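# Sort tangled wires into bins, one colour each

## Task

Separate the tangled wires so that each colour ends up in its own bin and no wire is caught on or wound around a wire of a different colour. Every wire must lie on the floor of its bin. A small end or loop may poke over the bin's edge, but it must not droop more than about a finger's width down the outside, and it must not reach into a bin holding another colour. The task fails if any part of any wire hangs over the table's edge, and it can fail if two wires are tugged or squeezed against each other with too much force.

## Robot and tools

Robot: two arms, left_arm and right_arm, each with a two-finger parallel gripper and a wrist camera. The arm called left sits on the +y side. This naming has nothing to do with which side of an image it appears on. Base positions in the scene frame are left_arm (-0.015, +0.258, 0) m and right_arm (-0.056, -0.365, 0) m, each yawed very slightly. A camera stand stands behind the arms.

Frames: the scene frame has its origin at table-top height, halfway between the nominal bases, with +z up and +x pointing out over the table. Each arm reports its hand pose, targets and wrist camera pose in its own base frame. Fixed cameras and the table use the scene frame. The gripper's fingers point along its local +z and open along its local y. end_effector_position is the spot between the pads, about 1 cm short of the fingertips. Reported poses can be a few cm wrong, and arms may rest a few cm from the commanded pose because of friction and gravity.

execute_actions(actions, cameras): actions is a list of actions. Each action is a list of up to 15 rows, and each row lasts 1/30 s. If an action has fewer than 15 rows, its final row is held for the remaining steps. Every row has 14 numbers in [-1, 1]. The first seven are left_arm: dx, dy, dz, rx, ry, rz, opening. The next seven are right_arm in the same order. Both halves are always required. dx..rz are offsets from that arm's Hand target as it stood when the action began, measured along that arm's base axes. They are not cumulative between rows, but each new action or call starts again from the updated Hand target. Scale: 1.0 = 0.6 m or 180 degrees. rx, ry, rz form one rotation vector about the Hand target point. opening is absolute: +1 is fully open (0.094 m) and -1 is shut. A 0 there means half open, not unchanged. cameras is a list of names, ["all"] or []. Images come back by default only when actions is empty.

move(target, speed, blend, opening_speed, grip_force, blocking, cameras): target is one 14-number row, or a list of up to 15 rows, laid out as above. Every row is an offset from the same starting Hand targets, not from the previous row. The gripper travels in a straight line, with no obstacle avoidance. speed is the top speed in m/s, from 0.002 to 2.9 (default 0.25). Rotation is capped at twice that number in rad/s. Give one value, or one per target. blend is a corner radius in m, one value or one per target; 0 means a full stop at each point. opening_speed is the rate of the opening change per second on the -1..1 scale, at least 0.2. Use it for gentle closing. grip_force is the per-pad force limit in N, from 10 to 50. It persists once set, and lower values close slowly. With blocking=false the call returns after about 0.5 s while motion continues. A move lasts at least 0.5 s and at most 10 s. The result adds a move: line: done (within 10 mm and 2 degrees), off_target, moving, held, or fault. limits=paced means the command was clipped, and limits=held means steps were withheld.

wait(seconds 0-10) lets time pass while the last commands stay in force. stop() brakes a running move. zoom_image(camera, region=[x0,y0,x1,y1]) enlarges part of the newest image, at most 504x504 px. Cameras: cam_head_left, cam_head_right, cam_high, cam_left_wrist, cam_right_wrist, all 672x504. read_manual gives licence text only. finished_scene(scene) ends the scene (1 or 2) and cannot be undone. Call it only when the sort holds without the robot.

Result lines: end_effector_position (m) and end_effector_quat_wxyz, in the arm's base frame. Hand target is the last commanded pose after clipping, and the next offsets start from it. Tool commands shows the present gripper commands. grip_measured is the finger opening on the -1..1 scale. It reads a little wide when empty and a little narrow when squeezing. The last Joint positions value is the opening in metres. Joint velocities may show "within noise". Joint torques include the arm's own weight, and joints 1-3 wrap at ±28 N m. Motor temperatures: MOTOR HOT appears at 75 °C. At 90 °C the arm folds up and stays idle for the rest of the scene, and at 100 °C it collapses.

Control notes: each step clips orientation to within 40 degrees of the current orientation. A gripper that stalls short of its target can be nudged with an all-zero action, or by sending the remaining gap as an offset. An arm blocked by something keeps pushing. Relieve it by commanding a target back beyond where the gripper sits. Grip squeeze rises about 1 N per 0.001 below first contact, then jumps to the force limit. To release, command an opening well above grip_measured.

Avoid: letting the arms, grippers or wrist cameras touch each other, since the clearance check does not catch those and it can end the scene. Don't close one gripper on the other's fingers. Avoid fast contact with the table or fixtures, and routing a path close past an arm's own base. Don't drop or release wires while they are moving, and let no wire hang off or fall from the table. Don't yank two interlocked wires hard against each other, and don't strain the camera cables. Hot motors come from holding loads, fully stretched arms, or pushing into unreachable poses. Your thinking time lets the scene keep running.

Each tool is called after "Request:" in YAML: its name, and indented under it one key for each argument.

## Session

Scene 1 is done. Starting scene 2 with a look at all the cameras.

Request:
execute_actions:
  actions: []

Scene clock: 0.00 s.
left_arm: end_effector_position=(+0.4020, +0.0197, +0.1281) grip_measured=+1.000 end_effector_quat_wxyz=(+0.636, -0.054, +0.762, +0.109) | right_arm: end_effector_position=(+0.4094, +0.0179, +0.1129) grip_measured=+1.000 end_effector_quat_wxyz=(+0.596, -0.003, +0.803, +0.028)
Joint positions: left_arm=[-0.102 1.585 0.35 1.055 -0.337 0.039 0.094] | right_arm=[0.034 1.543 0.404 0.846 -0.015 0.039 0.094]
Joint velocities: within noise
Joint torques (N m): no reading
Motor temperatures (°C): left_arm=[30 36 32 33 28 28 29] | right_arm=[30 31 33 40 31 29 28]
Heat: left arm: 36 °C; right arm: 40 °C.
Hand target: left_arm +0.4032, +0.0197, +0.1322; +0.639, -0.055, +0.759, +0.108 | right_arm +0.4116, +0.0179, +0.1195; +0.603, -0.003, +0.797, +0.028
Tool commands: left_gripper/opening=+1.0 right_gripper/opening=+1.0
camera_calibration:
cam_left_wrist: T_world_to_cam=[[0.214066, -0.973535, -0.0800275, -0.059409], [-0.811289, -0.131564, -0.56965, 0.409338], [0.544046, 0.186868, -0.817982, -0.00186944], [0, 0, 0, 1]] pos_world=[0.345826, -0.00363346, 0.226896]
cam_right_wrist: T_world_to_cam=[[0.0123624, -0.999847, -0.0123903, 0.0111831], [-0.884628, -0.00515974, -0.466269, 0.423406], [0.466134, 0.016725, -0.884556, 0.0260226], [0, 0, 0, 1]] pos_world=[0.362288, 0.0129308, 0.220578]

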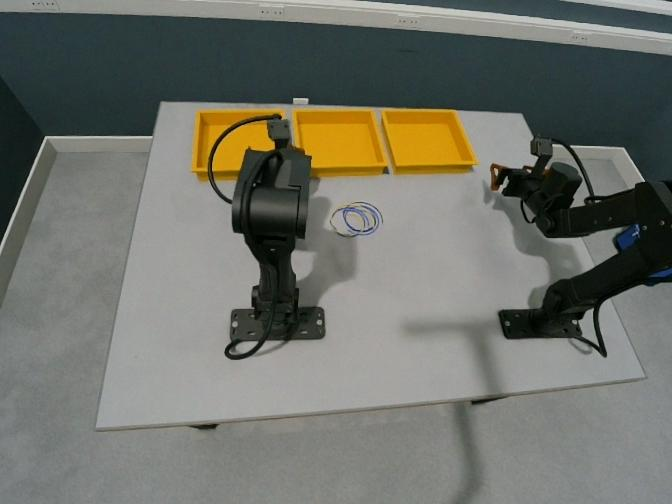

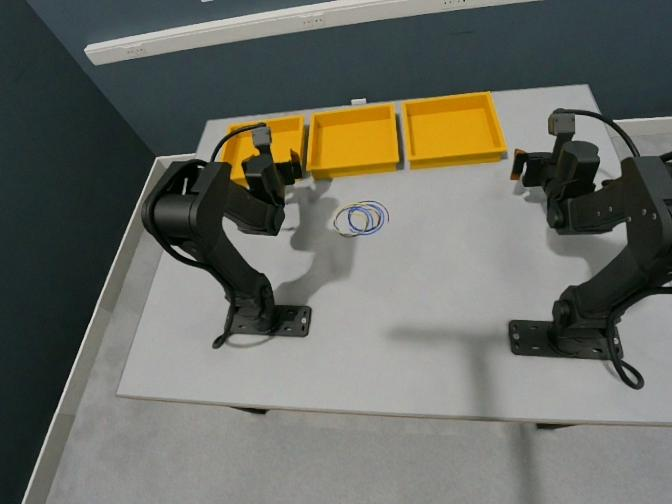

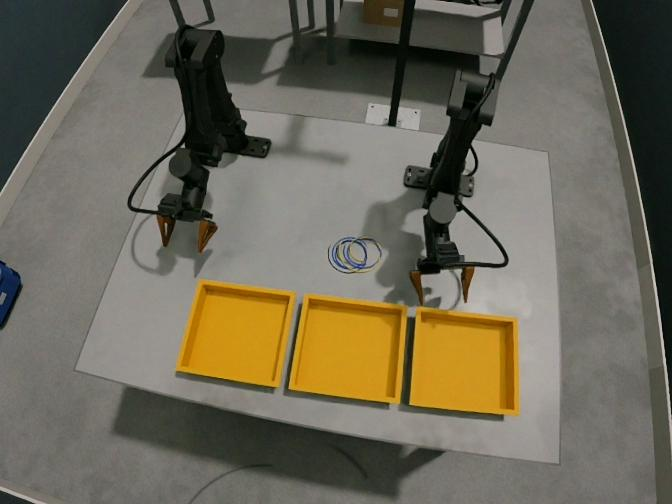

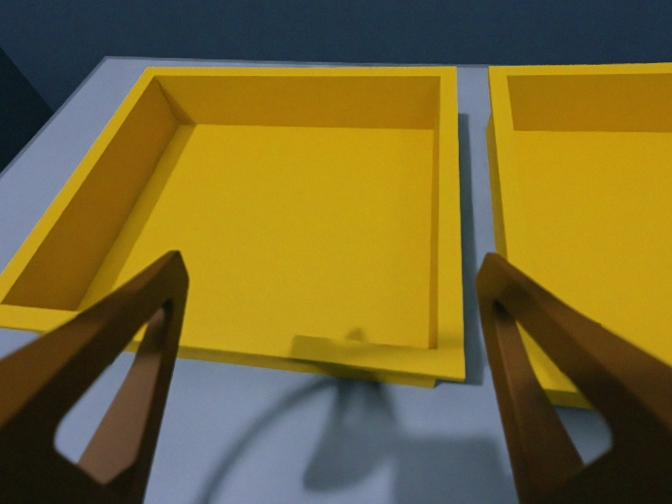

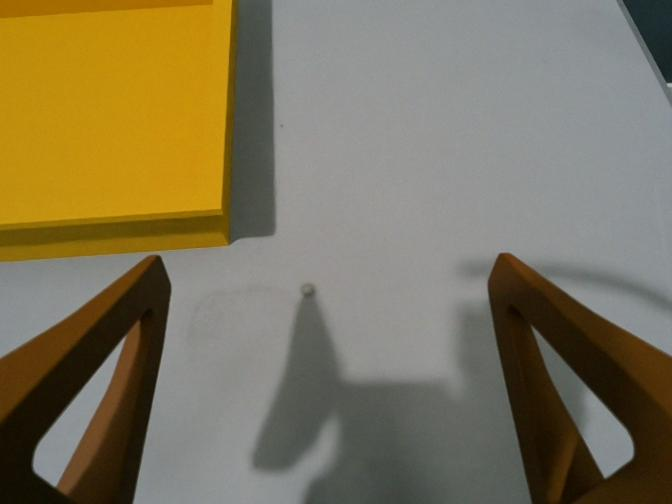

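Request:
zoom_image:
  camera: "cam_high"
  region: [310, 220, 400, 290]

Request:
zoom_image:
  camera: "cam_head_right"
  region: [315, 185, 405, 250]

Scaled by 5.600 from the camera's 672x504 image, which has a finer 960x720 frame.

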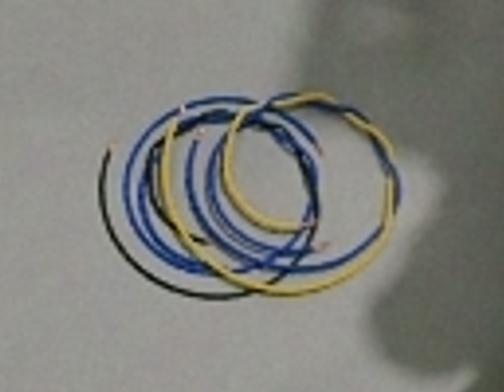

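Scaled by 5.600 from the camera's 672x504 image, which has a finer 960x720 frame.

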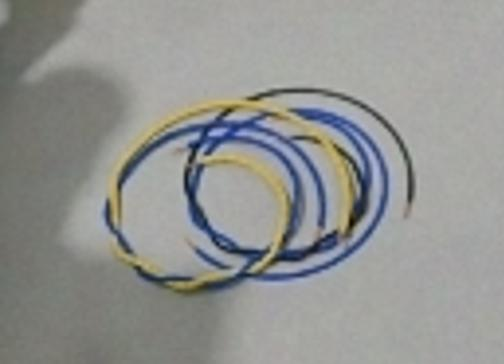

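Request:
move:
  target:
    - [-0.1,-0.1,0.15,0.0375,0.2267,-0.106,0.0, 0,0,0,0,0,0,0.5]
    - [-0.2087,-0.3928,0.083,0.075,0.4533,-0.2119,-0.6, 0,0,0,0,0,0,-0.5]
  speed: 0.3
  blend: [0.05,0]
  cameras: ["cam_left_wrist"]

Scene clock: 41.63 s.
left_arm: end_effector_position=(+0.2757, -0.2122, +0.1808) grip_measured=-0.598 end_effector_quat_wxyz=(+0.006, +0.328, +0.945, +0.004) | right_arm: end_effector_position=(+0.4094, +0.0179, +0.1129) grip_measured=-0.497 end_effector_quat_wxyz=(+0.596, -0.003, +0.803, +0.028)
Joint positions: left_arm=[-0.665 1.885 1.891 -1.57 -0.012 0.004 0.019] | right_arm=[0.034 1.543 0.404 0.846 -0.015 0.039 0.024]
Joint torques (N m): left_arm=[0.02 -7.61 8.02 0.26 0.07 -0.08] | right_arm=[-0.03 -5.76 6.11 1.65 0 -0.01]
Motor temperatures (°C): left_arm=[30 36 33 38 28 28 29] | right_arm=[30 31 34 47 31 29 28]
Heat: left arm: 38 °C; right arm: 47 °C.
Hand target: left_arm +0.2780, -0.2159, +0.1820; +0.001, +0.325, +0.946, +0.000 | right_arm +0.4116, +0.0179, +0.1195; +0.603, -0.003, +0.797, +0.028
Off the commanded pose: left_arm 0.005 m, 1 deg | right_arm 0.007 m, 1 deg.
joint sent to its limit (left arm) — joint 4 (wrist pitch), lower limit. The joint targets still meet the commanded pose.
move: done; blend cut to 0 m at target 1
camera_calibration:
cam_left_wrist: T_world_to_cam=[[-0.607766, -0.794113, -0.00244835, -0.00327312], [-0.56334, 0.428969, 0.70614, 0.126212], [-0.559705, 0.430547, -0.708068, 0.489374], [0, 0, 0, 1]] pos_world=[0.343016, -0.267439, 0.257379]
Images, in order (width x height): cam_left_wrist 672x504.

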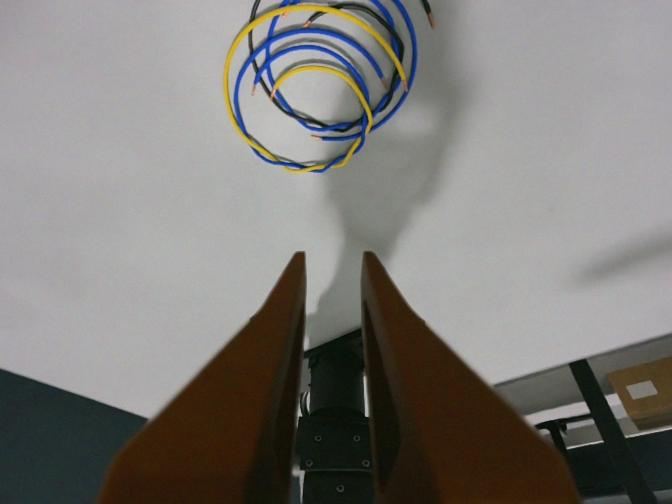

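Request:
move:
  target: [0.107,-0.08,-0.03,0,0,0,-0.6, 0,0,0,0,0,0,-0.5]
  speed: 0.25
  cameras: ["cam_left_wrist"]

Request:
zoom_image:
  camera: "cam_left_wrist"
  region: [200, 60, 460, 260]

Scene clock: 50.83 s.
left_arm: end_effector_position=(+0.3385, -0.2615, +0.1640) grip_measured=-0.598 end_effector_quat_wxyz=(+0.036, +0.328, +0.944, -0.006) | right_arm: end_effector_position=(+0.4094, +0.0179, +0.1129) grip_measured=-0.497 end_effector_quat_wxyz=(+0.596, -0.003, +0.803, +0.028)
Joint positions: left_arm=[-0.665 2.175 2.25 -1.573 -0.011 0.004 0.019] | right_arm=[0.034 1.543 0.404 0.846 -0.015 0.039 0.024]
Joint torques (N m): left_arm=[0.32 -10.03 7.91 0.45 0.07 -0.02] | right_arm=[-0.01 -5.97 6.09 1.65 0.03 0]
Heat: left arm: 37 °C; right arm: 48 °C.
Hand target: left_arm +0.3422, -0.2640, +0.1640; +0.001, +0.325, +0.946, +0.000 | right_arm +0.4116, +0.0179, +0.1195; +0.603, -0.003, +0.797, +0.028
Off the commanded pose: left_arm 0.004 m, 4 deg | right_arm 0.007 m, 1 deg.
joint sent to its limit (left arm) — joint 4 (wrist pitch), lower limit. The joint targets are off in orientation, not in position.
move: off_target (left_arm)
camera_calibration:
cam_left_wrist: T_world_to_cam=[[-0.607658, -0.794198, -0.00124429, -0.00460201], [-0.597795, 0.456353, 0.659077, 0.221129], [-0.52287, 0.401237, -0.752074, 0.520989], [0, 0, 0, 1]] pos_world=[0.401803, -0.313608, 0.246076]
Images, in order (width x height): cam_left_wrist 672x504.

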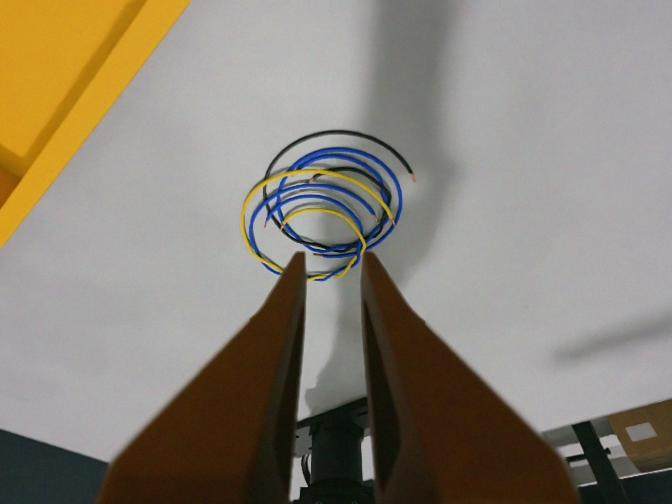

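Scaled by 1.938 from the camera's 672x504 image, which has a finer 960x720 frame.

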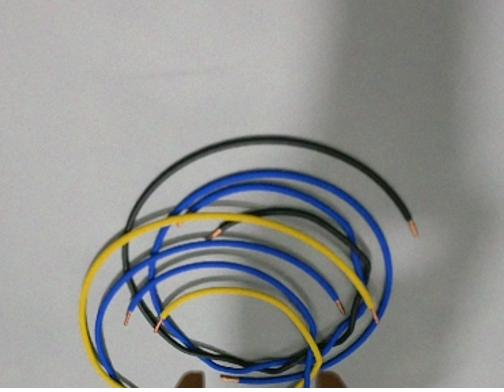

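Request:
zoom_image:
  camera: "cam_left_wrist"
  region: [230, 165, 330, 285]

Request:
zoom_image:
  camera: "cam_left_wrist"
  region: [310, 140, 420, 285]

Scaled by 4.200 from the camera's 672x504 image, which has a finer 960x720 frame.

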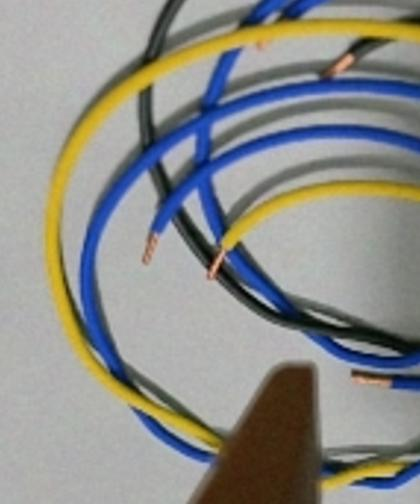

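Scaled by 3.476 from the camera's 672x504 image, which has a finer 960x720 frame.

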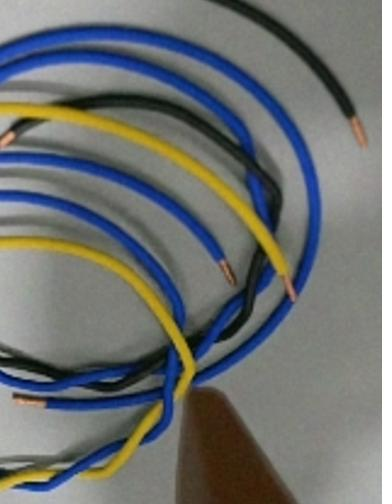

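Request:
move:
  target:
    - [-0.02,0.08,0.0,0,0,0.35,-0.8, 0,0,0,0,0,0,-0.5]
    - [-0.0325,0.152,-0.13,0,0,0.6994,-0.8, 0,0,0,0,0,0,-0.5]
  speed: 0.3
  blend: [0.03,0]
  cameras: ["cam_left_wrist"]

Scene clock: 214.60 s.
left_arm: end_effector_position=(+0.3243, -0.1773, +0.0747) grip_measured=-0.797 end_effector_quat_wxyz=(+0.007, +0.689, -0.725, -0.009) | right_arm: end_effector_position=(+0.4094, +0.0179, +0.1129) grip_measured=-0.497 end_effector_quat_wxyz=(+0.596, -0.003, +0.803, +0.028)
Joint positions: left_arm=[-0.499 1.982 1.601 -1.212 0.008 -2.019 0.01] | right_arm=[0.034 1.543 0.404 0.846 -0.015 0.039 0.024]
Joint torques (N m): left_arm=[0.32 -12.82 5.14 0.16 -0.09 -0.1] | right_arm=[-0.03 -5.82 6.12 1.68 -0.03 -0.01]
Motor temperatures (°C): left_arm=[30 41 34 34 28 28 29] | right_arm=[30 32 34 52 31 29 28]
Heat: left arm: 41 °C; right arm: 52 °C.
Hand target: left_arm +0.3227, -0.1729, +0.0860; +0.000, +0.695, -0.719, -0.001 | right_arm +0.4116, +0.0179, +0.1195; +0.603, -0.003, +0.797, +0.028
Off the commanded pose: left_arm 0.012 m, 2 deg | right_arm 0.007 m, 1 deg.
move: off_target (left_arm)
camera_calibration:
cam_left_wrist: T_world_to_cam=[[0.999276, -0.0354495, -0.0138375, -0.332124], [-0.015171, -0.704583, 0.709459, -0.16539], [-0.0348996, -0.708735, -0.704611, 0.0539605], [0, 0, 0, 1]] pos_world=[0.331258, -0.090061, 0.150763]
Images, in order (width x height): cam_left_wrist 672x504.

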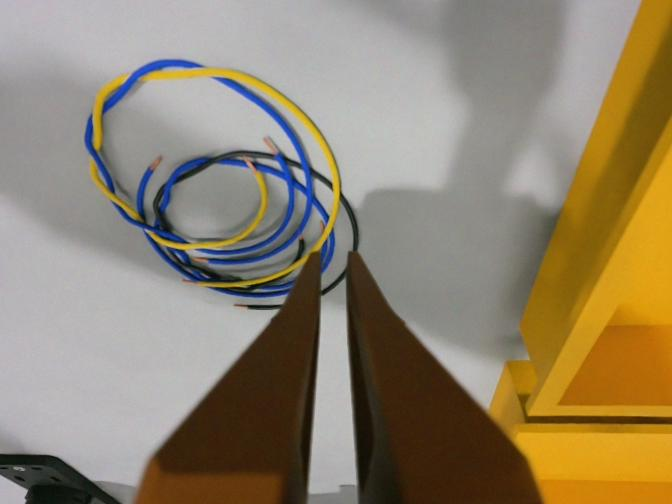

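Request:
zoom_image:
  camera: "cam_left_wrist"
  region: [230, 90, 380, 260]

Scaled by 2.965 from the camera's 672x504 image, which has a finer 960x720 frame.

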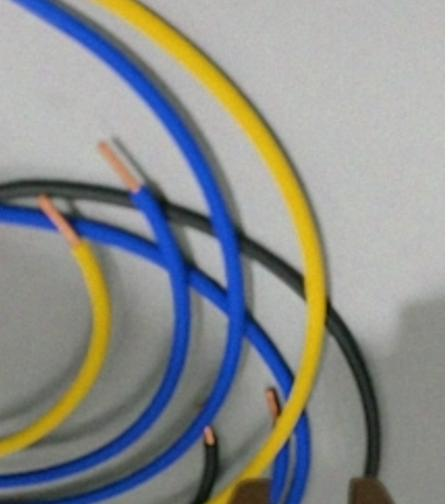

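Request:
move:
  target:
    - [-0.0042,0.0088,-0.05,0,0,0,-0.8, 0,0,0,0,0,0,-0.5]
    - [-0.0042,0.0088,-0.09,0,0,0,-0.8, 0,0,0,0,0,0,-0.5]
  speed: [0.1,0.05]
  cameras: ["cam_left_wrist"]

Scene clock: 238.13 s.
left_arm: end_effector_position=(+0.3222, -0.1732, +0.0315) grip_measured=-0.797 end_effector_quat_wxyz=(+0.002, +0.692, -0.722, +0.005) | right_arm: end_effector_position=(+0.4094, +0.0179, +0.1129) grip_measured=-0.497 end_effector_quat_wxyz=(+0.596, -0.003, +0.803, +0.028)
Joint positions: left_arm=[-0.492 1.978 1.419 -1.004 0.008 -2.02 0.01] | right_arm=[0.034 1.543 0.404 0.846 -0.015 0.039 0.024]
Joint torques (N m): left_arm=[0.51 -10.11 5.07 0.24 -0.09 -0.01] | right_arm=[0.01 -5.82 6.13 1.67 0.02 -0.01]
Heat: left arm: 42 °C; right arm: 53 °C.
Hand target: left_arm +0.3201, -0.1675, +0.0320; +0.000, +0.695, -0.719, -0.001 | right_arm +0.4116, +0.0179, +0.1195; +0.603, -0.003, +0.797, +0.028
Off the commanded pose: left_arm 0.006 m, 1 deg | right_arm 0.007 m, 1 deg.
move: done
camera_calibration:
cam_left_wrist: T_world_to_cam=[[0.999543, -0.0274117, 0.0127616, -0.329959], [-0.028228, -0.694688, 0.718757, -0.126202], [-0.010837, -0.718789, -0.695144, 0.0166312], [0, 0, 0, 1]] pos_world=[0.326426, -0.0847616, 0.106481]
Images, in order (width x height): cam_left_wrist 672x504.

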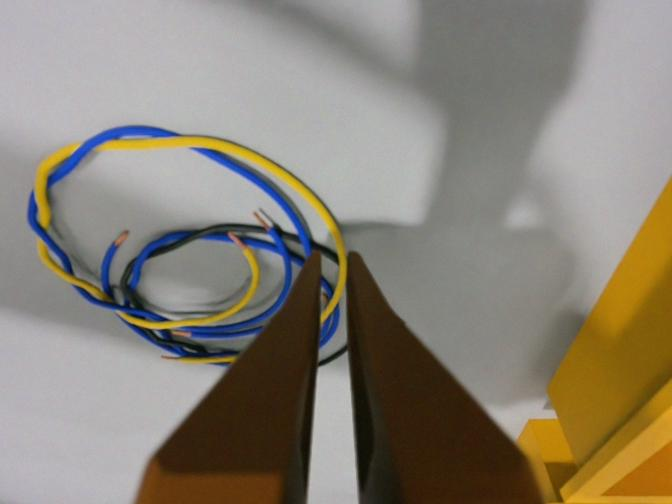

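Request:
execute_actions:
  actions: []
  cameras: ["cam_left_wrist"]

Scene clock: 268.10 s.
left_arm: end_effector_position=(+0.3223, -0.1732, +0.0315) grip_measured=-0.797 end_effector_quat_wxyz=(+0.002, +0.692, -0.722, +0.005) | right_arm: end_effector_position=(+0.4094, +0.0179, +0.1129) grip_measured=-0.497 end_effector_quat_wxyz=(+0.596, -0.003, +0.803, +0.028)
Joint positions: left_arm=[-0.492 1.978 1.419 -1.004 0.008 -2.02 0.01] | right_arm=[0.034 1.543 0.404 0.846 -0.015 0.039 0.024]
Joint velocities: within noise
Joint torques (N m): left_arm=[0.5 -10.14 5.07 0.24 -0.1 -0.01] | right_arm=[-0.1 -5.82 6.22 1.66 0.02 0]
Motor temperatures (°C): left_arm=[30 41 33 33 28 28 29] | right_arm=[30 32 34 53 31 29 28]
Heat: left arm: 41 °C; right arm: 53 °C.
Hand target: left_arm +0.3201, -0.1675, +0.0320; +0.000, +0.695, -0.719, -0.001 | right_arm +0.4116, +0.0179, +0.1195; +0.603, -0.003, +0.797, +0.028
Tool commands: left_gripper/opening=-0.8 right_gripper/opening=-0.5
Off the commanded pose: left_arm 0.006 m, 1 deg | right_arm 0.007 m, 1 deg.
camera_calibration:
cam_left_wrist: T_world_to_cam=[[0.999539, -0.0274064, 0.0130501, -0.330088], [-0.0284295, -0.694535, 0.718897, -0.126137], [-0.0106386, -0.718937, -0.694994, 0.0165398], [0, 0, 0, 1]] pos_world=[0.326526, -0.0847619, 0.106482]
Images, in order (width x height): cam_left_wrist 672x504.

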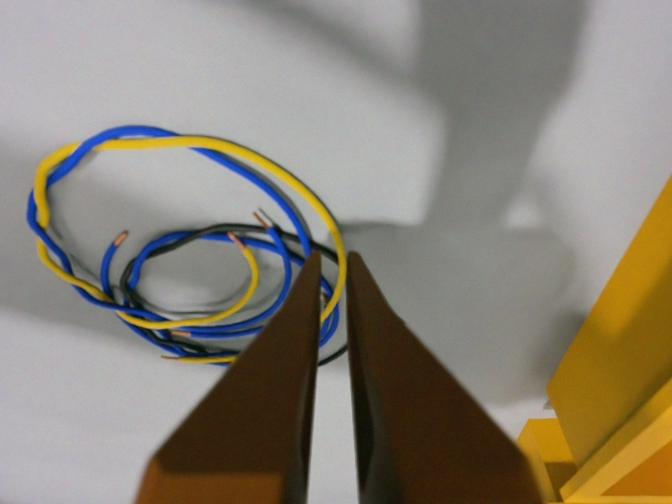

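Request:
zoom_image:
  camera: "cam_left_wrist"
  region: [240, 150, 420, 290]

Request:
zoom_image:
  camera: "cam_left_wrist"
  region: [20, 110, 280, 370]

Scaled by 2.800 from the camera's 672x504 image, which has a finer 960x720 frame.

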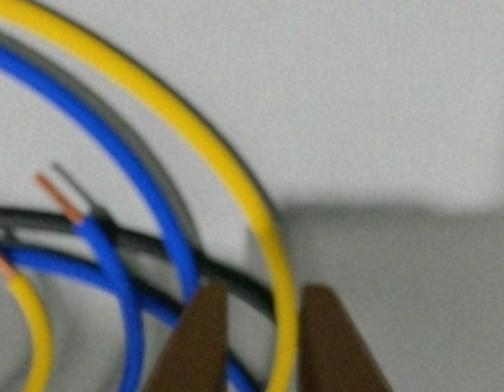

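Scaled by 1.938 from the camera's 672x504 image, which has a finer 960x720 frame.

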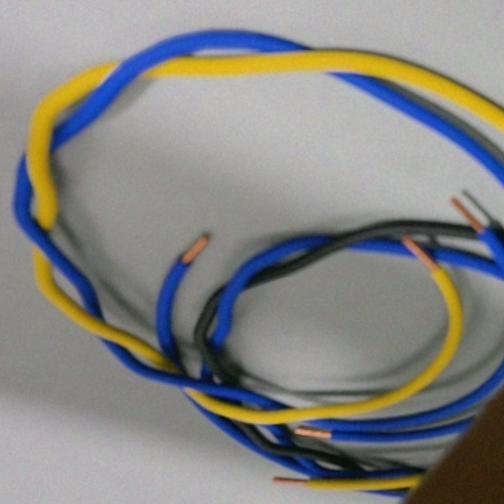

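Request:
move:
  target: [0.0015, 0, -0.0228, 0, 0, 0, -0.83, 0, 0, 0, 0, 0, 0, -0.5]
  speed: 0.04
  cameras: ["cam_left_wrist"]

Scene clock: 294.17 s.
left_arm: end_effector_position=(+0.3246, -0.1745, +0.0250) grip_measured=-0.827 end_effector_quat_wxyz=(-0.001, +0.692, -0.722, +0.014) | right_arm: end_effector_position=(+0.4094, +0.0179, +0.1129) grip_measured=-0.497 end_effector_quat_wxyz=(+0.596, -0.003, +0.803, +0.028)
Joint positions: left_arm=[-0.492 1.978 1.391 -0.956 0.008 -2.02 0.008] | right_arm=[0.034 1.543 0.404 0.846 -0.015 0.039 0.024]
Joint torques (N m): left_arm=[0.59 -8.59 5.04 0.29 -0.09 0] | right_arm=[-0.03 -5.89 6 1.64 0.02 0.01]
Heat: left arm: 40 °C; right arm: 54 °C.
Hand target: left_arm +0.3211, -0.1676, +0.0183; +0.000, +0.695, -0.719, -0.001 | right_arm +0.4116, +0.0179, +0.1195; +0.603, -0.003, +0.797, +0.028
Off the commanded pose: left_arm 0.010 m, 2 deg | right_arm 0.007 m, 1 deg.
move: done
camera_calibration:
cam_left_wrist: T_world_to_cam=[[0.999156, -0.0272236, 0.0307658, -0.332651], [-0.0410563, -0.687794, 0.724744, -0.11714], [0.00143039, -0.725395, -0.688331, 0.00585624], [0, 0, 0, 1]] pos_world=[0.327552, -0.0853758, 0.0991615]
Images, in order (width x height): cam_left_wrist 672x504.

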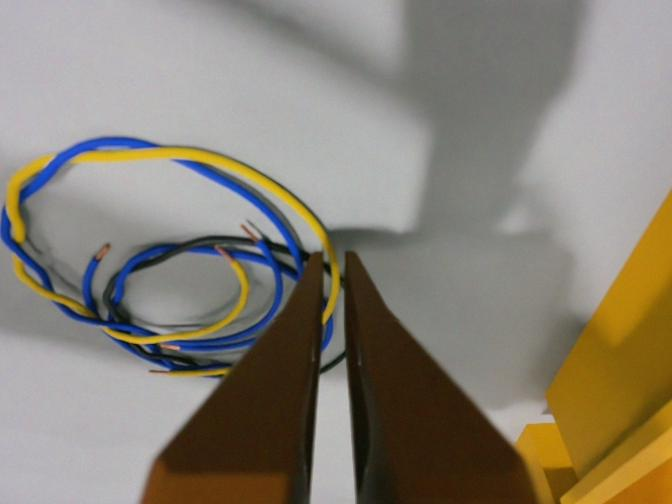

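Request:
move:
  target: [-0.0010, 0, -0.0100, 0, 0, 0, -0.83, 0, 0, 0, 0, 0, 0, -0.5]
  speed: 0.04
  cameras: ["cam_left_wrist"]

Request:
zoom_image:
  camera: "cam_left_wrist"
  region: [250, 180, 420, 300]

Scene clock: 299.13 s.
left_arm: end_effector_position=(+0.3247, -0.1745, +0.0212) grip_measured=-0.827 end_effector_quat_wxyz=(-0.002, +0.692, -0.722, +0.017) | right_arm: end_effector_position=(+0.4094, +0.0179, +0.1129) grip_measured=-0.497 end_effector_quat_wxyz=(+0.596, -0.003, +0.803, +0.028)
Joint positions: left_arm=[-0.492 1.978 1.375 -0.934 0.008 -2.02 0.008] | right_arm=[0.034 1.543 0.404 0.846 -0.015 0.039 0.024]
Joint torques (N m): left_arm=[0.54 -8.13 5 0.3 -0.09 0] | right_arm=[0.08 -5.78 6.15 1.69 0.04 0]
Heat: left arm: 40 °C; right arm: 54 °C.
Hand target: left_arm +0.3204, -0.1675, +0.0123; +0.000, +0.695, -0.719, -0.001 | right_arm +0.4116, +0.0179, +0.1195; +0.603, -0.003, +0.797, +0.028
Off the commanded pose: left_arm 0.012 m, 2 deg | right_arm 0.007 m, 1 deg.
move: off_target (left_arm)
camera_calibration:
cam_left_wrist: T_world_to_cam=[[0.998974, -0.027107, 0.036287, -0.332687], [-0.0449956, -0.685713, 0.72648, -0.112835], [0.00518976, -0.727367, -0.686229, 0.00166409], [0, 0, 0, 1]] pos_world=[0.32726, -0.0851798, 0.0951862]
Images, in order (width x height): cam_left_wrist 672x504.

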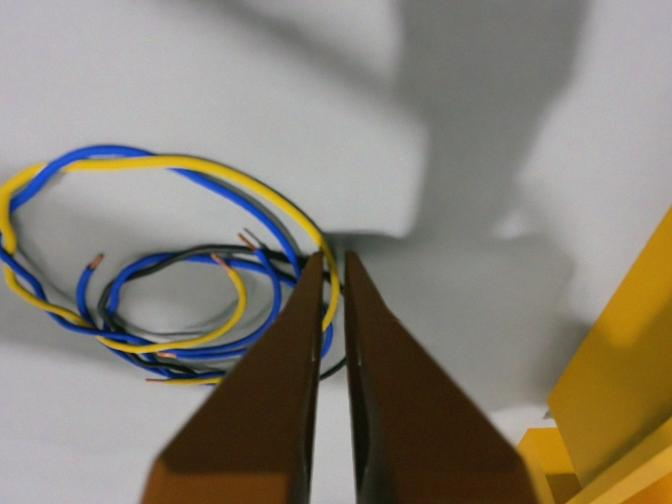

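Scaled by 2.965 from the camera's 672x504 image, which has a finer 960x720 frame.

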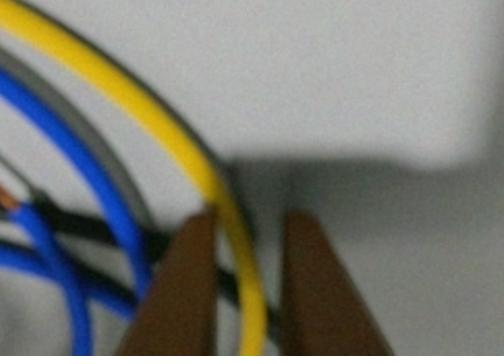

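Request:
move:
  target: [-0.0055, 0, -0.0060, 0, 0, 0, -0.83, 0, 0, 0, 0, 0, 0, -0.5]
  speed: 0.04
  cameras: ["cam_left_wrist"]

Request:
zoom_image:
  camera: "cam_left_wrist"
  region: [250, 180, 420, 300]

Scene clock: 307.27 s.
left_arm: end_effector_position=(+0.3229, -0.1734, +0.0165) grip_measured=-0.828 end_effector_quat_wxyz=(-0.001, +0.692, -0.722, +0.017) | right_arm: end_effector_position=(+0.4094, +0.0179, +0.1129) grip_measured=-0.497 end_effector_quat_wxyz=(+0.596, -0.003, +0.803, +0.028)
Joint positions: left_arm=[-0.492 1.978 1.355 -0.916 0.008 -2.02 0.008] | right_arm=[0.034 1.543 0.404 0.846 -0.015 0.039 0.024]
Joint torques (N m): left_arm=[0.14 -8.28 4.71 0.31 -0.1 -0.05] | right_arm=[0.01 -5.81 6.11 1.66 0.02 0.01]
Heat: left arm: 40 °C; right arm: 54 °C.
Hand target: left_arm +0.3171, -0.1674, +0.0087; +0.000, +0.695, -0.719, -0.001 | right_arm +0.4116, +0.0179, +0.1195; +0.603, -0.003, +0.797, +0.028
Off the commanded pose: left_arm 0.011 m, 2 deg | right_arm 0.007 m, 1 deg.
move: off_target (left_arm)
camera_calibration:
cam_left_wrist: T_world_to_cam=[[0.999031, -0.0268004, 0.0349171, -0.33056], [-0.0437858, -0.686233, 0.726063, -0.109213], [0.00450242, -0.726888, -0.686741, -0.000375489], [0, 0, 0, 1]] pos_world=[0.325459, -0.0840779, 0.0905801]
Images, in order (width x height): cam_left_wrist 672x504.

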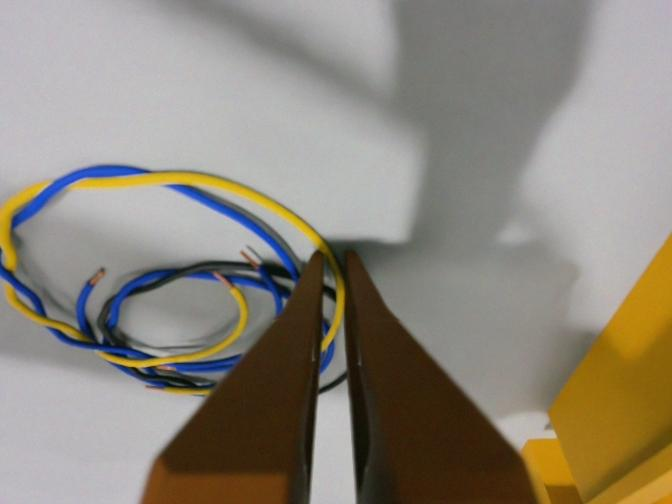

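Scaled by 2.965 from the camera's 672x504 image, which has a finer 960x720 frame.

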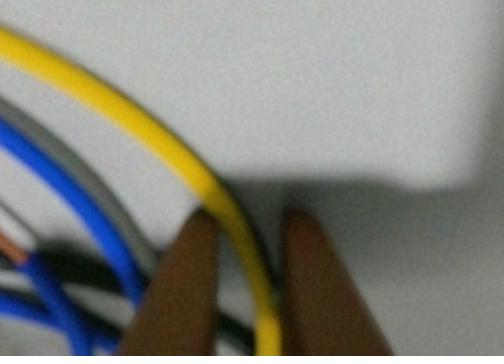

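Request:
move:
  target: [0, 0, 0.003, 0, 0, 0, -0.97, 0, 0, 0, 0, 0, 0, -0.5]
  speed: 0.04
  opening_speed: 0.3
  grip_force: [15, 15]
  cameras: ["cam_left_wrist"]

Request:
zoom_image:
  camera: "cam_left_wrist"
  region: [250, 180, 420, 300]

Scene clock: 315.33 s.
left_arm: end_effector_position=(+0.3229, -0.1734, +0.0165) grip_measured=-0.935 end_effector_quat_wxyz=(-0.001, +0.692, -0.722, +0.017) | right_arm: end_effector_position=(+0.4094, +0.0179, +0.1129) grip_measured=-0.497 end_effector_quat_wxyz=(+0.596, -0.003, +0.803, +0.028)
Joint positions: left_arm=[-0.492 1.978 1.355 -0.916 0.008 -2.02 0.003] | right_arm=[0.034 1.543 0.404 0.846 -0.015 0.039 0.024]
Joint torques (N m): left_arm=[0.13 -8.62 5.03 0.22 -0.1 -0.05] | right_arm=[-0.14 -5.85 6.06 1.63 0.02 -0.02]
Heat: left arm: 40 °C; right arm: 54 °C.
Hand target: left_arm +0.3171, -0.1674, +0.0105; +0.000, +0.695, -0.719, -0.001 | right_arm +0.4116, +0.0179, +0.1195; +0.603, -0.003, +0.797, +0.028
Off the commanded pose: left_arm 0.010 m, 2 deg | right_arm 0.007 m, 1 deg.
grip_force (N): 15, 15
move: done
camera_calibration:
cam_left_wrist: T_world_to_cam=[[0.999031, -0.0268004, 0.0349171, -0.33056], [-0.0437858, -0.686233, 0.726063, -0.109213], [0.00450242, -0.726888, -0.686741, -0.000375489], [0, 0, 0, 1]] pos_world=[0.325459, -0.0840779, 0.0905801]
Images, in order (width x height): cam_left_wrist 672x504.

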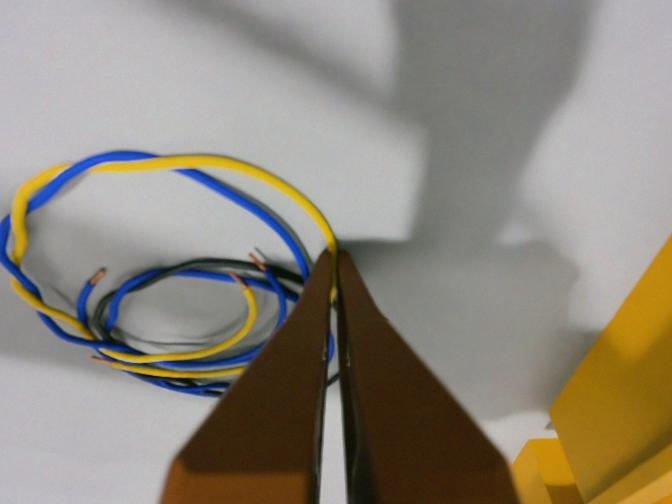

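Scaled by 2.965 from the camera's 672x504 image, which has a finer 960x720 frame.

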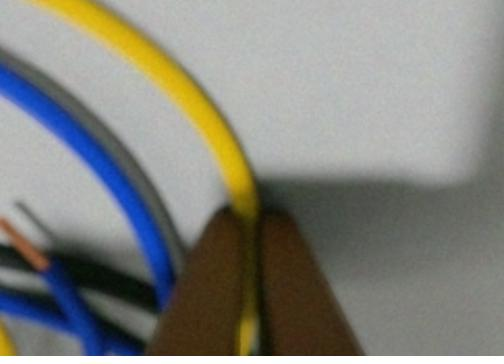

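Request:
move:
  target: [0.005, 0, 0.11, 0, 0, 0, -0.97, 0, 0, 0, 0, 0, 0, -0.5]
  speed: 0.06
  cameras: ["cam_high"]

Request:
zoom_image:
  camera: "cam_high"
  region: [200, 200, 420, 400]

Scene clock: 321.23 s.
left_arm: end_effector_position=(+0.3181, -0.1708, +0.0597) grip_measured=-0.937 end_effector_quat_wxyz=(+0.008, +0.692, -0.722, -0.011) | right_arm: end_effector_position=(+0.4094, +0.0179, +0.1129) grip_measured=-0.497 end_effector_quat_wxyz=(+0.596, -0.003, +0.803, +0.028)
Joint positions: left_arm=[-0.492 1.962 1.513 -1.146 0.008 -2.02 0.003] | right_arm=[0.034 1.543 0.404 0.846 -0.015 0.039 0.024]
Joint torques (N m): left_arm=[0.47 -12.19 7.64 -0.09 -0.09 -0.02] | right_arm=[0.09 -5.72 6.23 1.66 0.03 0]
Heat: left arm: 40 °C; right arm: 54 °C.
Hand target: left_arm +0.3201, -0.1674, +0.0766; +0.000, +0.695, -0.719, -0.001 | right_arm +0.4116, +0.0179, +0.1195; +0.603, -0.003, +0.797, +0.028
Off the commanded pose: left_arm 0.017 m, 1 deg | right_arm 0.007 m, 1 deg.
grip_force (N): 15, 15
move: off_target (left_arm)
Images, in order (width x height): cam_high 672x504.

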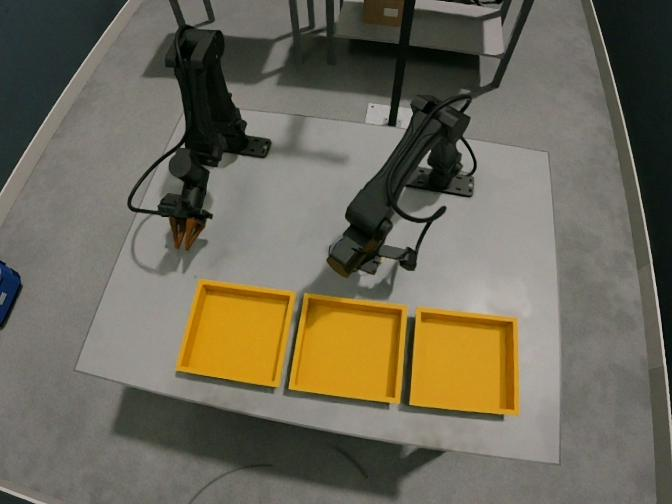

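Scaled by 2.291 from the camera's 672x504 image, which has a finer 960x720 frame.

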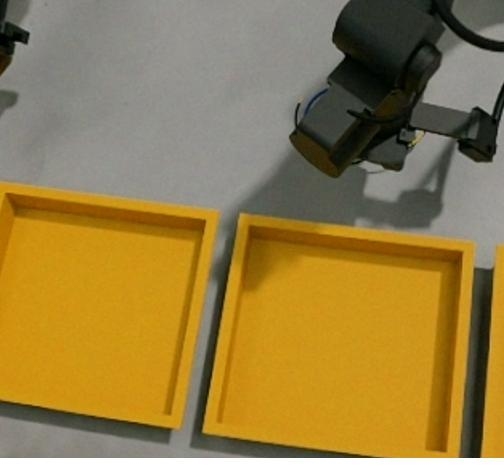

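Request:
execute_actions:
  actions: []
  cameras: ["cam_left_wrist", "cam_head_right"]

Request:
zoom_image:
  camera: "cam_left_wrist"
  region: [0, 120, 400, 400]

Scene clock: 324.27 s.
left_arm: end_effector_position=(+0.3180, -0.1708, +0.0597) grip_measured=-0.937 end_effector_quat_wxyz=(+0.008, +0.692, -0.722, -0.011) | right_arm: end_effector_position=(+0.4094, +0.0179, +0.1129) grip_measured=-0.497 end_effector_quat_wxyz=(+0.596, -0.003, +0.803, +0.028)
Joint positions: left_arm=[-0.492 1.962 1.513 -1.147 0.008 -2.02 0.003] | right_arm=[0.034 1.543 0.404 0.846 -0.015 0.039 0.024]
Joint velocities: within noise
Joint torques (N m): left_arm=[0.47 -12.21 7.65 -0.09 -0.1 -0.02] | right_arm=[-0.06 -5.83 6.09 1.62 0 0.02]
Motor temperatures (°C): left_arm=[30 41 34 33 28 28 29] | right_arm=[30 32 34 54 31 29 28]
Heat: left arm: 41 °C; right arm: 54 °C.
Hand target: left_arm +0.3201, -0.1674, +0.0766; +0.000, +0.695, -0.719, -0.001 | right_arm +0.4116, +0.0179, +0.1195; +0.603, -0.003, +0.797, +0.028
Tool commands: left_gripper/opening=-0.97 right_gripper/opening=-0.5
Off the commanded pose: left_arm 0.017 m, 2 deg | right_arm 0.007 m, 1 deg.
grip_force (N): 15, 15
camera_calibration:
cam_left_wrist: T_world_to_cam=[[0.999491, -0.027057, -0.0169282, -0.324174], [-0.00711087, -0.705844, 0.708331, -0.152954], [-0.031114, -0.70785, -0.705677, 0.0468981], [0, 0, 0, 1]] pos_world=[0.324381, -0.0835359, 0.135949]
Images, in order (width x height): cam_head_right 672x504, cam_left_wrist 672x504.

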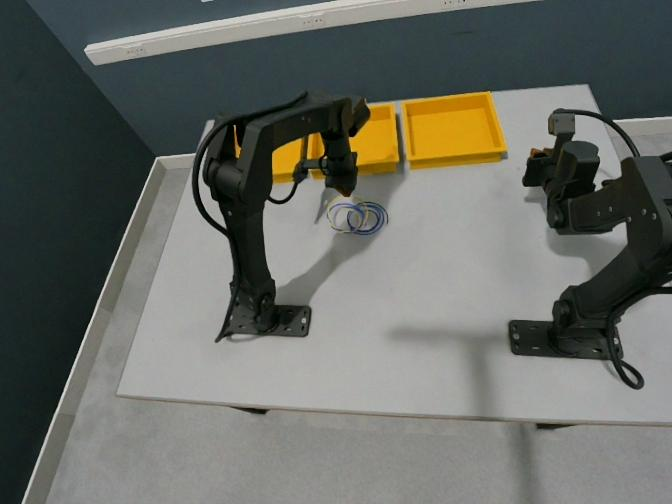

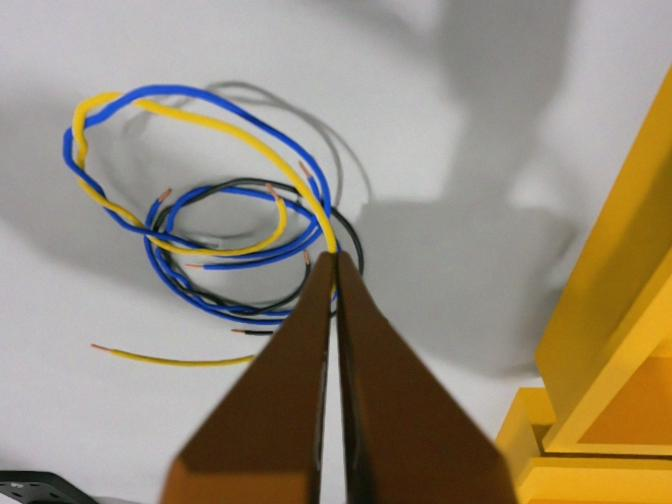

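Scaled by 1.260 from the camera's 672x504 image, which has a finer 960x720 frame.

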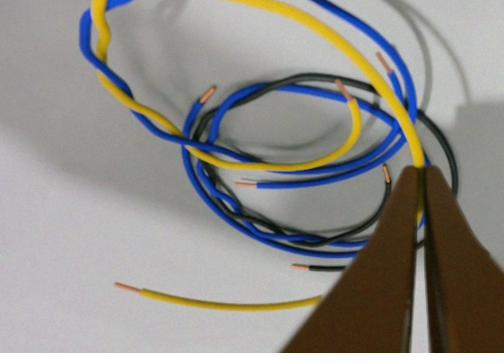

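Request:
move:
  target: [0, 0, 0.11, 0, 0, 0, -0.97, 0, 0, 0, 0, 0, 0, -0.5]
  speed: 0.06
  cameras: ["cam_left_wrist"]

Request:
zoom_image:
  camera: "cam_left_wrist"
  region: [0, 0, 400, 330]

Scene clock: 333.30 s.
left_arm: end_effector_position=(+0.3208, -0.1723, +0.1259) grip_measured=-0.937 end_effector_quat_wxyz=(+0.007, +0.692, -0.722, -0.011) | right_arm: end_effector_position=(+0.4094, +0.0179, +0.1129) grip_measured=-0.497 end_effector_quat_wxyz=(+0.596, -0.003, +0.803, +0.028)
Joint positions: left_arm=[-0.492 1.954 1.765 -1.406 0.008 -2.02 0.003] | right_arm=[0.034 1.543 0.404 0.846 -0.015 0.039 0.024]
Joint torques (N m): left_arm=[0.5 -12.01 7.84 -0.09 -0.09 -0.02] | right_arm=[0.03 -5.94 6.05 1.65 -0.03 -0.01]
Heat: left arm: 42 °C; right arm: 54 °C.
Hand target: left_arm +0.3201, -0.1674, +0.1425; +0.000, +0.695, -0.719, -0.001 | right_arm +0.4116, +0.0179, +0.1195; +0.603, -0.003, +0.797, +0.028
Off the commanded pose: left_arm 0.017 m, 1 deg | right_arm 0.007 m, 1 deg.
grip_force (N): 15, 15
move: off_target (left_arm)
camera_calibration:
cam_left_wrist: T_world_to_cam=[[0.999503, -0.0269981, -0.0162827, -0.326025], [-0.00751769, -0.705637, 0.708534, -0.200706], [-0.0306187, -0.708059, -0.705489, 0.0923526], [0, 0, 0, 1]] pos_world=[0.327182, -0.0850362, 0.202052]
Images, in order (width x height): cam_left_wrist 672x504.

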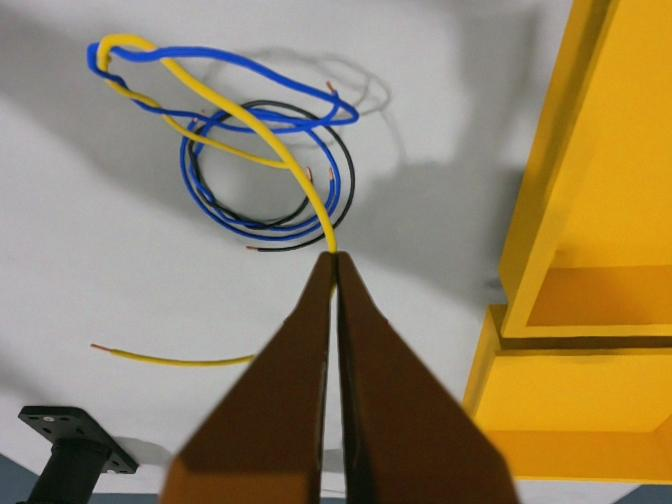

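Scaled by 1.260 from the camera's 672x504 image, which has a finer 960x720 frame.

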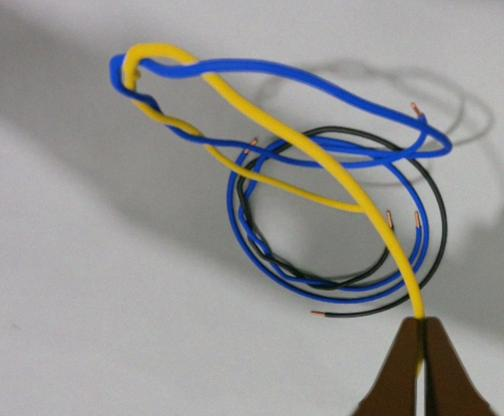

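Request:
move:
  target:
    - [0, 0.02, 0.04, 0, 0, 0, -0.97, 0, 0, 0, 0, 0, 0, -0.5]
    - [0.01, 0.40, 0.03, 0, 0, 0.222, -0.97, 0, 0, 0, 0, 0, 0, -0.5]
  speed: 0.12
  blend: [0.03, 0]
  cameras: ["cam_left_wrist", "cam_high"]

Request:
zoom_image:
  camera: "cam_high"
  region: [250, 100, 500, 330]

Scene clock: 384.40 s.
left_arm: end_effector_position=(+0.3246, +0.0707, +0.1557) grip_measured=-0.937 end_effector_quat_wxyz=(+0.006, +0.896, -0.444, -0.001) | right_arm: end_effector_position=(+0.4094, +0.0179, +0.1129) grip_measured=-0.497 end_effector_quat_wxyz=(+0.596, -0.003, +0.803, +0.028)
Joint positions: left_arm=[0.215 1.818 1.703 -1.466 0.008 -2.006 0.003] | right_arm=[0.034 1.543 0.404 0.846 -0.015 0.039 0.024]
Joint torques (N m): left_arm=[-0.1 -8.09 7.97 0.16 -0.09 -0.11] | right_arm=[0.08 -5.81 6.2 1.69 0 -0.02]
Motor temperatures (°C): left_arm=[30 44 35 32 28 28 29] | right_arm=[30 32 34 55 31 29 28]
Heat: left arm: 44 °C; right arm: 55 °C.
Hand target: left_arm +0.3262, +0.0726, +0.1605; +0.000, +0.899, -0.439, -0.001 | right_arm +0.4116, +0.0179, +0.1195; +0.603, -0.003, +0.797, +0.028
Off the commanded pose: left_arm 0.005 m, 1 deg | right_arm 0.007 m, 1 deg.
grip_force (N): 15, 15
move: done; blend cut to 0.0136 m at target 1
camera_calibration:
cam_left_wrist: T_world_to_cam=[[0.786031, 0.618183, -0.00224782, -0.301336], [0.434271, -0.549589, 0.713695, -0.205628], [0.439959, -0.561963, -0.700453, 0.121687], [0, 0, 0, 1]] pos_world=[0.27262, 0.141654, 0.231315]
Images, in order (width x height): cam_high 672x504, cam_left_wrist 672x504.

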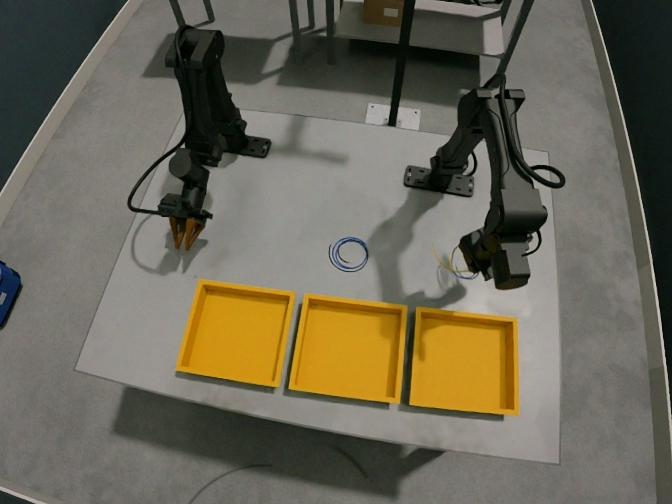

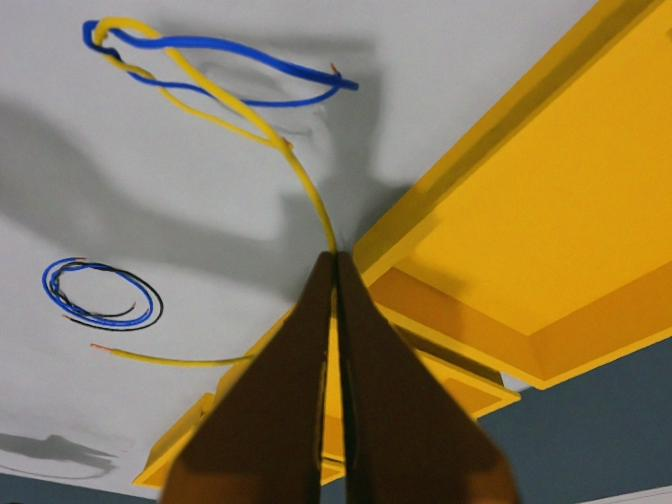

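Scaled by 2.016 from the camera's 672x504 image, which has a finer 960x720 frame.

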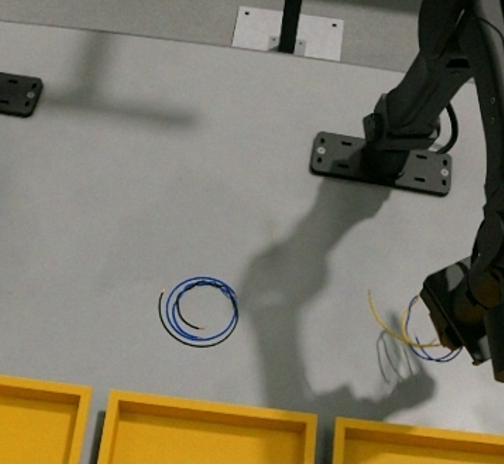

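Request:
move:
  target: [-0.033, 0, -0.2175, 0, 0, 0, -0.97, -0.1577, 0.5702, -0.0575, -0.1352, 0.2472, 0.254, -0.75]
  speed: 0.16
  cameras: ["cam_left_wrist", "cam_right_wrist"]

Scene clock: 433.47 s.
left_arm: end_effector_position=(+0.3115, +0.0698, +0.0291) grip_measured=-0.937 end_effector_quat_wxyz=(+0.001, +0.897, -0.441, +0.004) | right_arm: end_effector_position=(+0.3132, +0.3533, +0.0796) grip_measured=-0.747 end_effector_quat_wxyz=(+0.191, -0.407, +0.889, +0.087)
Joint positions: left_arm=[0.222 1.818 1.191 -0.94 0.008 -2.006 0.003] | right_arm=[0.841 1.971 1.516 -0.693 -0.007 -0.016 0.012]
Joint torques (N m): left_arm=[0.51 -8.73 4.97 0.24 -0.1 0.02] | right_arm=[-0.01 -8.94 9.59 0.74 -0.03 -0.09]
Heat: left arm: 44 °C; right arm: 54 °C.
Hand target: left_arm +0.3064, +0.0726, +0.0300; +0.000, +0.899, -0.439, -0.001 | right_arm +0.3172, +0.3600, +0.0851; +0.197, -0.412, +0.885, +0.092
Off the commanded pose: left_arm 0.006 m, 1 deg | right_arm 0.009 m, 1 deg.
grip_force (N): 15, 15
move: done
camera_calibration:
cam_left_wrist: T_world_to_cam=[[0.782183, 0.62296, 0.010484, -0.290261], [0.427766, -0.549181, 0.717925, -0.108183], [0.452996, -0.557064, -0.696042, 0.0337043], [0, 0, 0, 1]] pos_world=[0.258047, 0.140184, 0.10417]
cam_right_wrist: T_world_to_cam=[[0.759304, -0.649573, 0.0389035, -0.014421], [-0.616992, -0.699639, 0.360314, 0.420244], [-0.206832, -0.297591, -0.93202, 0.361354], [0, 0, 0, 1]] pos_world=[0.344976, 0.392187, 0.18593]
Images, in order (width x height): cam_left_wrist 672x504, cam_right_wrist 672x504.

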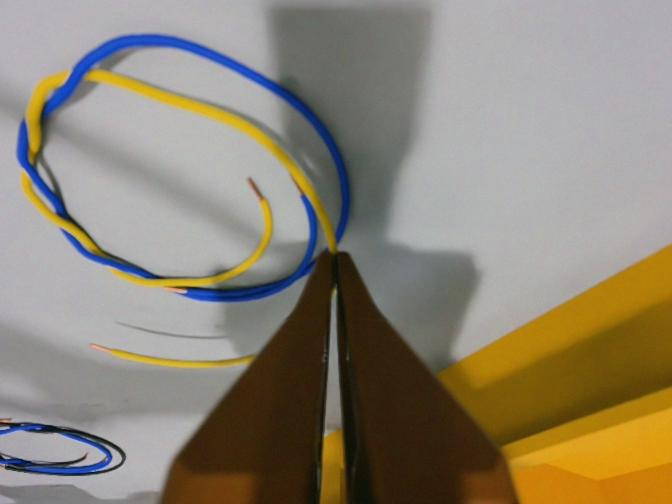

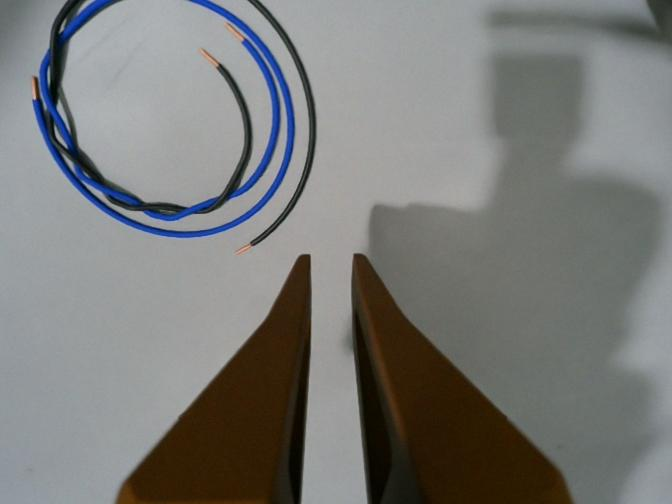

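Request:
zoom_image:
  camera: "cam_right_wrist"
  region: [180, 80, 400, 300]

Scaled by 2.291 from the camera's 672x504 image, which has a finer 960x720 frame.

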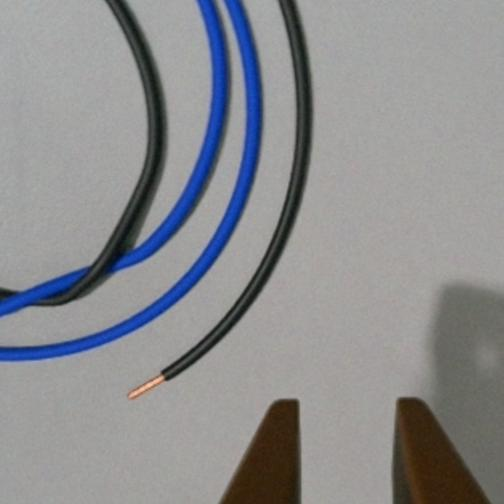

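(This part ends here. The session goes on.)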